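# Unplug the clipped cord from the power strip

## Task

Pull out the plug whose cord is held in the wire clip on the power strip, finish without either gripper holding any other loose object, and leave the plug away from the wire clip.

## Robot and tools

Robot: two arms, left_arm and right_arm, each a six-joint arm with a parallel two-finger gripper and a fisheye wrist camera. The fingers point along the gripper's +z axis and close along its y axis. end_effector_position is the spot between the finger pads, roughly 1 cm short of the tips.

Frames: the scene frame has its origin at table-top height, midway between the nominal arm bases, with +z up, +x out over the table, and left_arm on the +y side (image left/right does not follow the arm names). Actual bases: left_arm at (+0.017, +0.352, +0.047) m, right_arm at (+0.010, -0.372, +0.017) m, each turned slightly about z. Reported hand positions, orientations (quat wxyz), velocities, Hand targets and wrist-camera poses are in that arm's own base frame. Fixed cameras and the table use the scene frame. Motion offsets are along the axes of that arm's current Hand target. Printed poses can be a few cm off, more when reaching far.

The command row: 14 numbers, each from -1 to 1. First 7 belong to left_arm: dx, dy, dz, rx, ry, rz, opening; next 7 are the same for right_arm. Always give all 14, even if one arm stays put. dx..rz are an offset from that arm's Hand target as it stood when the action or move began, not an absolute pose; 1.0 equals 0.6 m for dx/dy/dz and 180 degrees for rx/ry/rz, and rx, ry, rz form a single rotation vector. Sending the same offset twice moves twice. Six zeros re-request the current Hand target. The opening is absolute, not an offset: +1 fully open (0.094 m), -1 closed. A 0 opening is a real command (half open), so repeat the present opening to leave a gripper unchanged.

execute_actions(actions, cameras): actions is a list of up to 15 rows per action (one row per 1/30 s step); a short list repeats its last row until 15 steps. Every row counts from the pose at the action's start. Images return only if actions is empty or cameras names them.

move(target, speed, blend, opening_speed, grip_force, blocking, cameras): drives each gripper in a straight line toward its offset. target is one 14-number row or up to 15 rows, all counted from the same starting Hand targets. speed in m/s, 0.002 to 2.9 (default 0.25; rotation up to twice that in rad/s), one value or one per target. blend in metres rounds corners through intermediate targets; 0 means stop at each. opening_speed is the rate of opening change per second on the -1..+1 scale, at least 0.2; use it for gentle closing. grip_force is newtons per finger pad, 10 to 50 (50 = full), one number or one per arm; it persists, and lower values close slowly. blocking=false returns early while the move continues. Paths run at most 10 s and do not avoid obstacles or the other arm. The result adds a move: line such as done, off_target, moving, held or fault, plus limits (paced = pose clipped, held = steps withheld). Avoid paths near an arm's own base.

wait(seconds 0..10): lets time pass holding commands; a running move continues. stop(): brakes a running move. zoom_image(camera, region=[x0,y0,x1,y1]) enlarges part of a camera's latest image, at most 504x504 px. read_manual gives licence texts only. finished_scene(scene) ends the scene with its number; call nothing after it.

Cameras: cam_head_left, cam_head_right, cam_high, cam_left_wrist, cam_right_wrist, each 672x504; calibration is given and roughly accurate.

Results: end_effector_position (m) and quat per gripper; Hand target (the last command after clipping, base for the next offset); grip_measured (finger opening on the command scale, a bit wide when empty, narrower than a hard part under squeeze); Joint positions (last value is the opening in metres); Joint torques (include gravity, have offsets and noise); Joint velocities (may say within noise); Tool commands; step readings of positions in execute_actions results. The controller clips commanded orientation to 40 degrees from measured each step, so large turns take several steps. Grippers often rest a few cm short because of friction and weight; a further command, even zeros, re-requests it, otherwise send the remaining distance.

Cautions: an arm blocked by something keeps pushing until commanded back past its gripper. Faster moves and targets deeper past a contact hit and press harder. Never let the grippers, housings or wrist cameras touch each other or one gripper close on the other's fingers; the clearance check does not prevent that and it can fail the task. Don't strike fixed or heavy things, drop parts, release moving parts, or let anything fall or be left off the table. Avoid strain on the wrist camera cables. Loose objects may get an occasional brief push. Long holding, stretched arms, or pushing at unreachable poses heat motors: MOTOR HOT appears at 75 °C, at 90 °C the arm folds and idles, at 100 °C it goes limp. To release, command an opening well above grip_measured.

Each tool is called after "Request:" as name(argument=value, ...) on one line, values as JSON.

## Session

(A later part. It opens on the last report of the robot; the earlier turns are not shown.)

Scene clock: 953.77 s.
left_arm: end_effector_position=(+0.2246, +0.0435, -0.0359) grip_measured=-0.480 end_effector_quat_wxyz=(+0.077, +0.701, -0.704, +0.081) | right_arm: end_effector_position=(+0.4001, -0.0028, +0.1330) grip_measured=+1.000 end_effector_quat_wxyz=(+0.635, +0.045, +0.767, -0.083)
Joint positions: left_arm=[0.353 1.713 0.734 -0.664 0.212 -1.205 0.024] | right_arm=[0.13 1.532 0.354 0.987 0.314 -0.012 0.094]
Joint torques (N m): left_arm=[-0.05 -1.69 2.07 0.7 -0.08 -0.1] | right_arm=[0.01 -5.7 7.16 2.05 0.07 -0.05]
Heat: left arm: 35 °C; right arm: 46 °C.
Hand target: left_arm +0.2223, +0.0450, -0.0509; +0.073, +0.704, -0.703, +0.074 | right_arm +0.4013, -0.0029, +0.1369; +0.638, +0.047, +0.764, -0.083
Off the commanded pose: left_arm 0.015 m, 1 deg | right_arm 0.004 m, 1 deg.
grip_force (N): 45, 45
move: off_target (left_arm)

Request:
move(target=[[0.0019, 0, -0.0091, 0, 0, 0, 0.1, 0, 0, 0, 0, 0, 0, 1.0], [0.0347, 0, -0.1630, 0, 0, 0, 0.1, 0, 0, 0, 0, 0, 0, 1.0]], speed=[0.05, 0.15], blend=0, opening_speed=0.7, cameras=["cam_left_wrist", "cam_head_left", "cam_high"])

Scene clock: 972.43 s.
left_arm: end_effector_position=(+0.2160, +0.0409, +0.0392) grip_measured=+0.097 end_effector_quat_wxyz=(+0.090, +0.703, -0.702, +0.073) | right_arm: end_effector_position=(+0.4001, -0.0028, +0.1330) grip_measured=+1.000 end_effector_quat_wxyz=(+0.635, +0.045, +0.767, -0.083)
Joint positions: left_arm=[0.353 1.533 0.894 -1.035 0.209 -1.208 0.052] | right_arm=[0.13 1.532 0.354 0.987 0.314 -0.012 0.094]
Joint torques (N m): left_arm=[-0.09 -4.98 7.1 -0.24 -0.05 -0.07] | right_arm=[-0.02 -5.71 7.16 2.05 0.05 -0.05]
Heat: left arm: 35 °C; right arm: 46 °C.
Hand target: left_arm +0.2222, +0.0449, +0.0491; +0.073, +0.703, -0.703, +0.074 | right_arm +0.4013, -0.0029, +0.1369; +0.638, +0.047, +0.764, -0.083
Off the commanded pose: left_arm 0.012 m, 2 deg | right_arm 0.004 m, 1 deg.
grip_force (N): 45, 45
move: off_target (left_arm)
camera_calibration:
cam_left_wrist: T_world_to_cam=[[0.99449, 0.0616273, -0.0848002, -0.211985], [0.104815, -0.597653, 0.794874, -0.0204458], [-0.0016951, -0.799383, -0.600819, 0.164555], [0, 0, 0, 1]] pos_world=[0.213239, 0.132387, 0.0971435]
Images, in order (width x height): cam_head_left 672x504, cam_high 672x504, cam_left_wrist 672x504.

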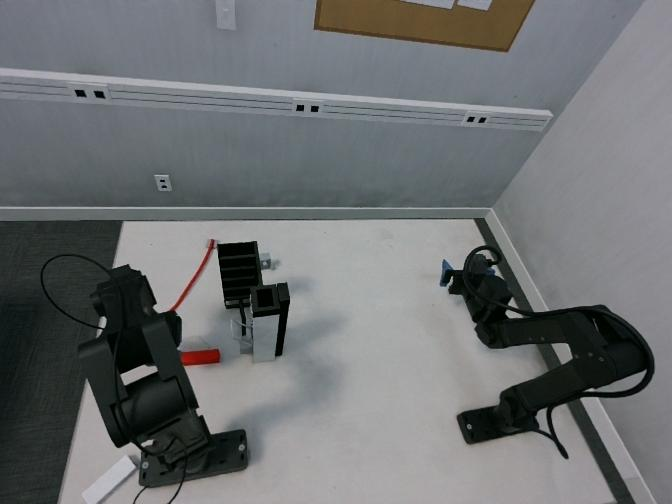

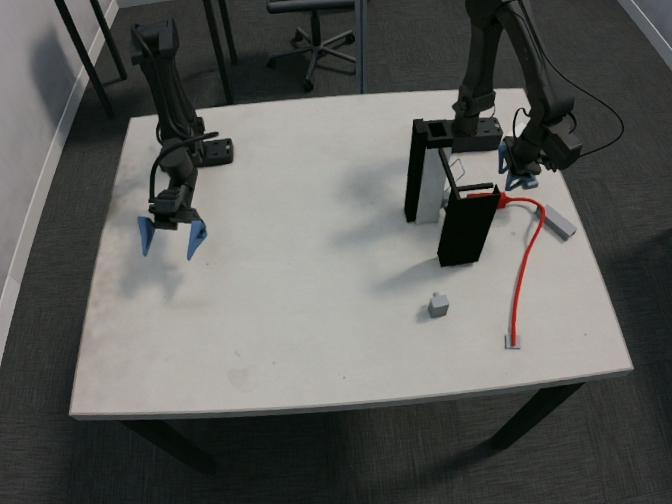

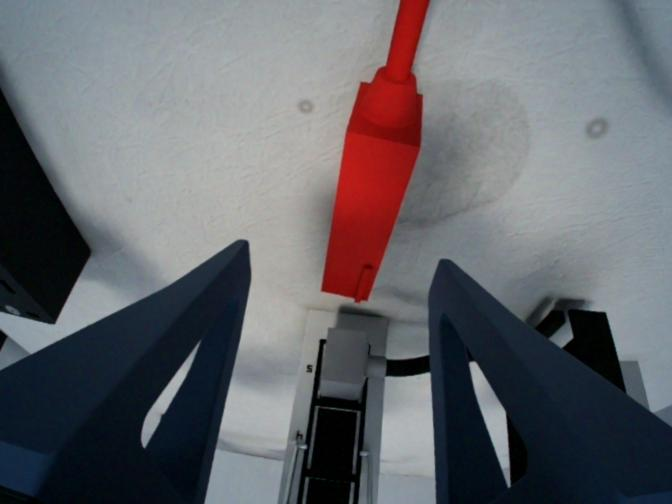

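Request:
finished_scene(scene=2)

The scene is finished: the task was done.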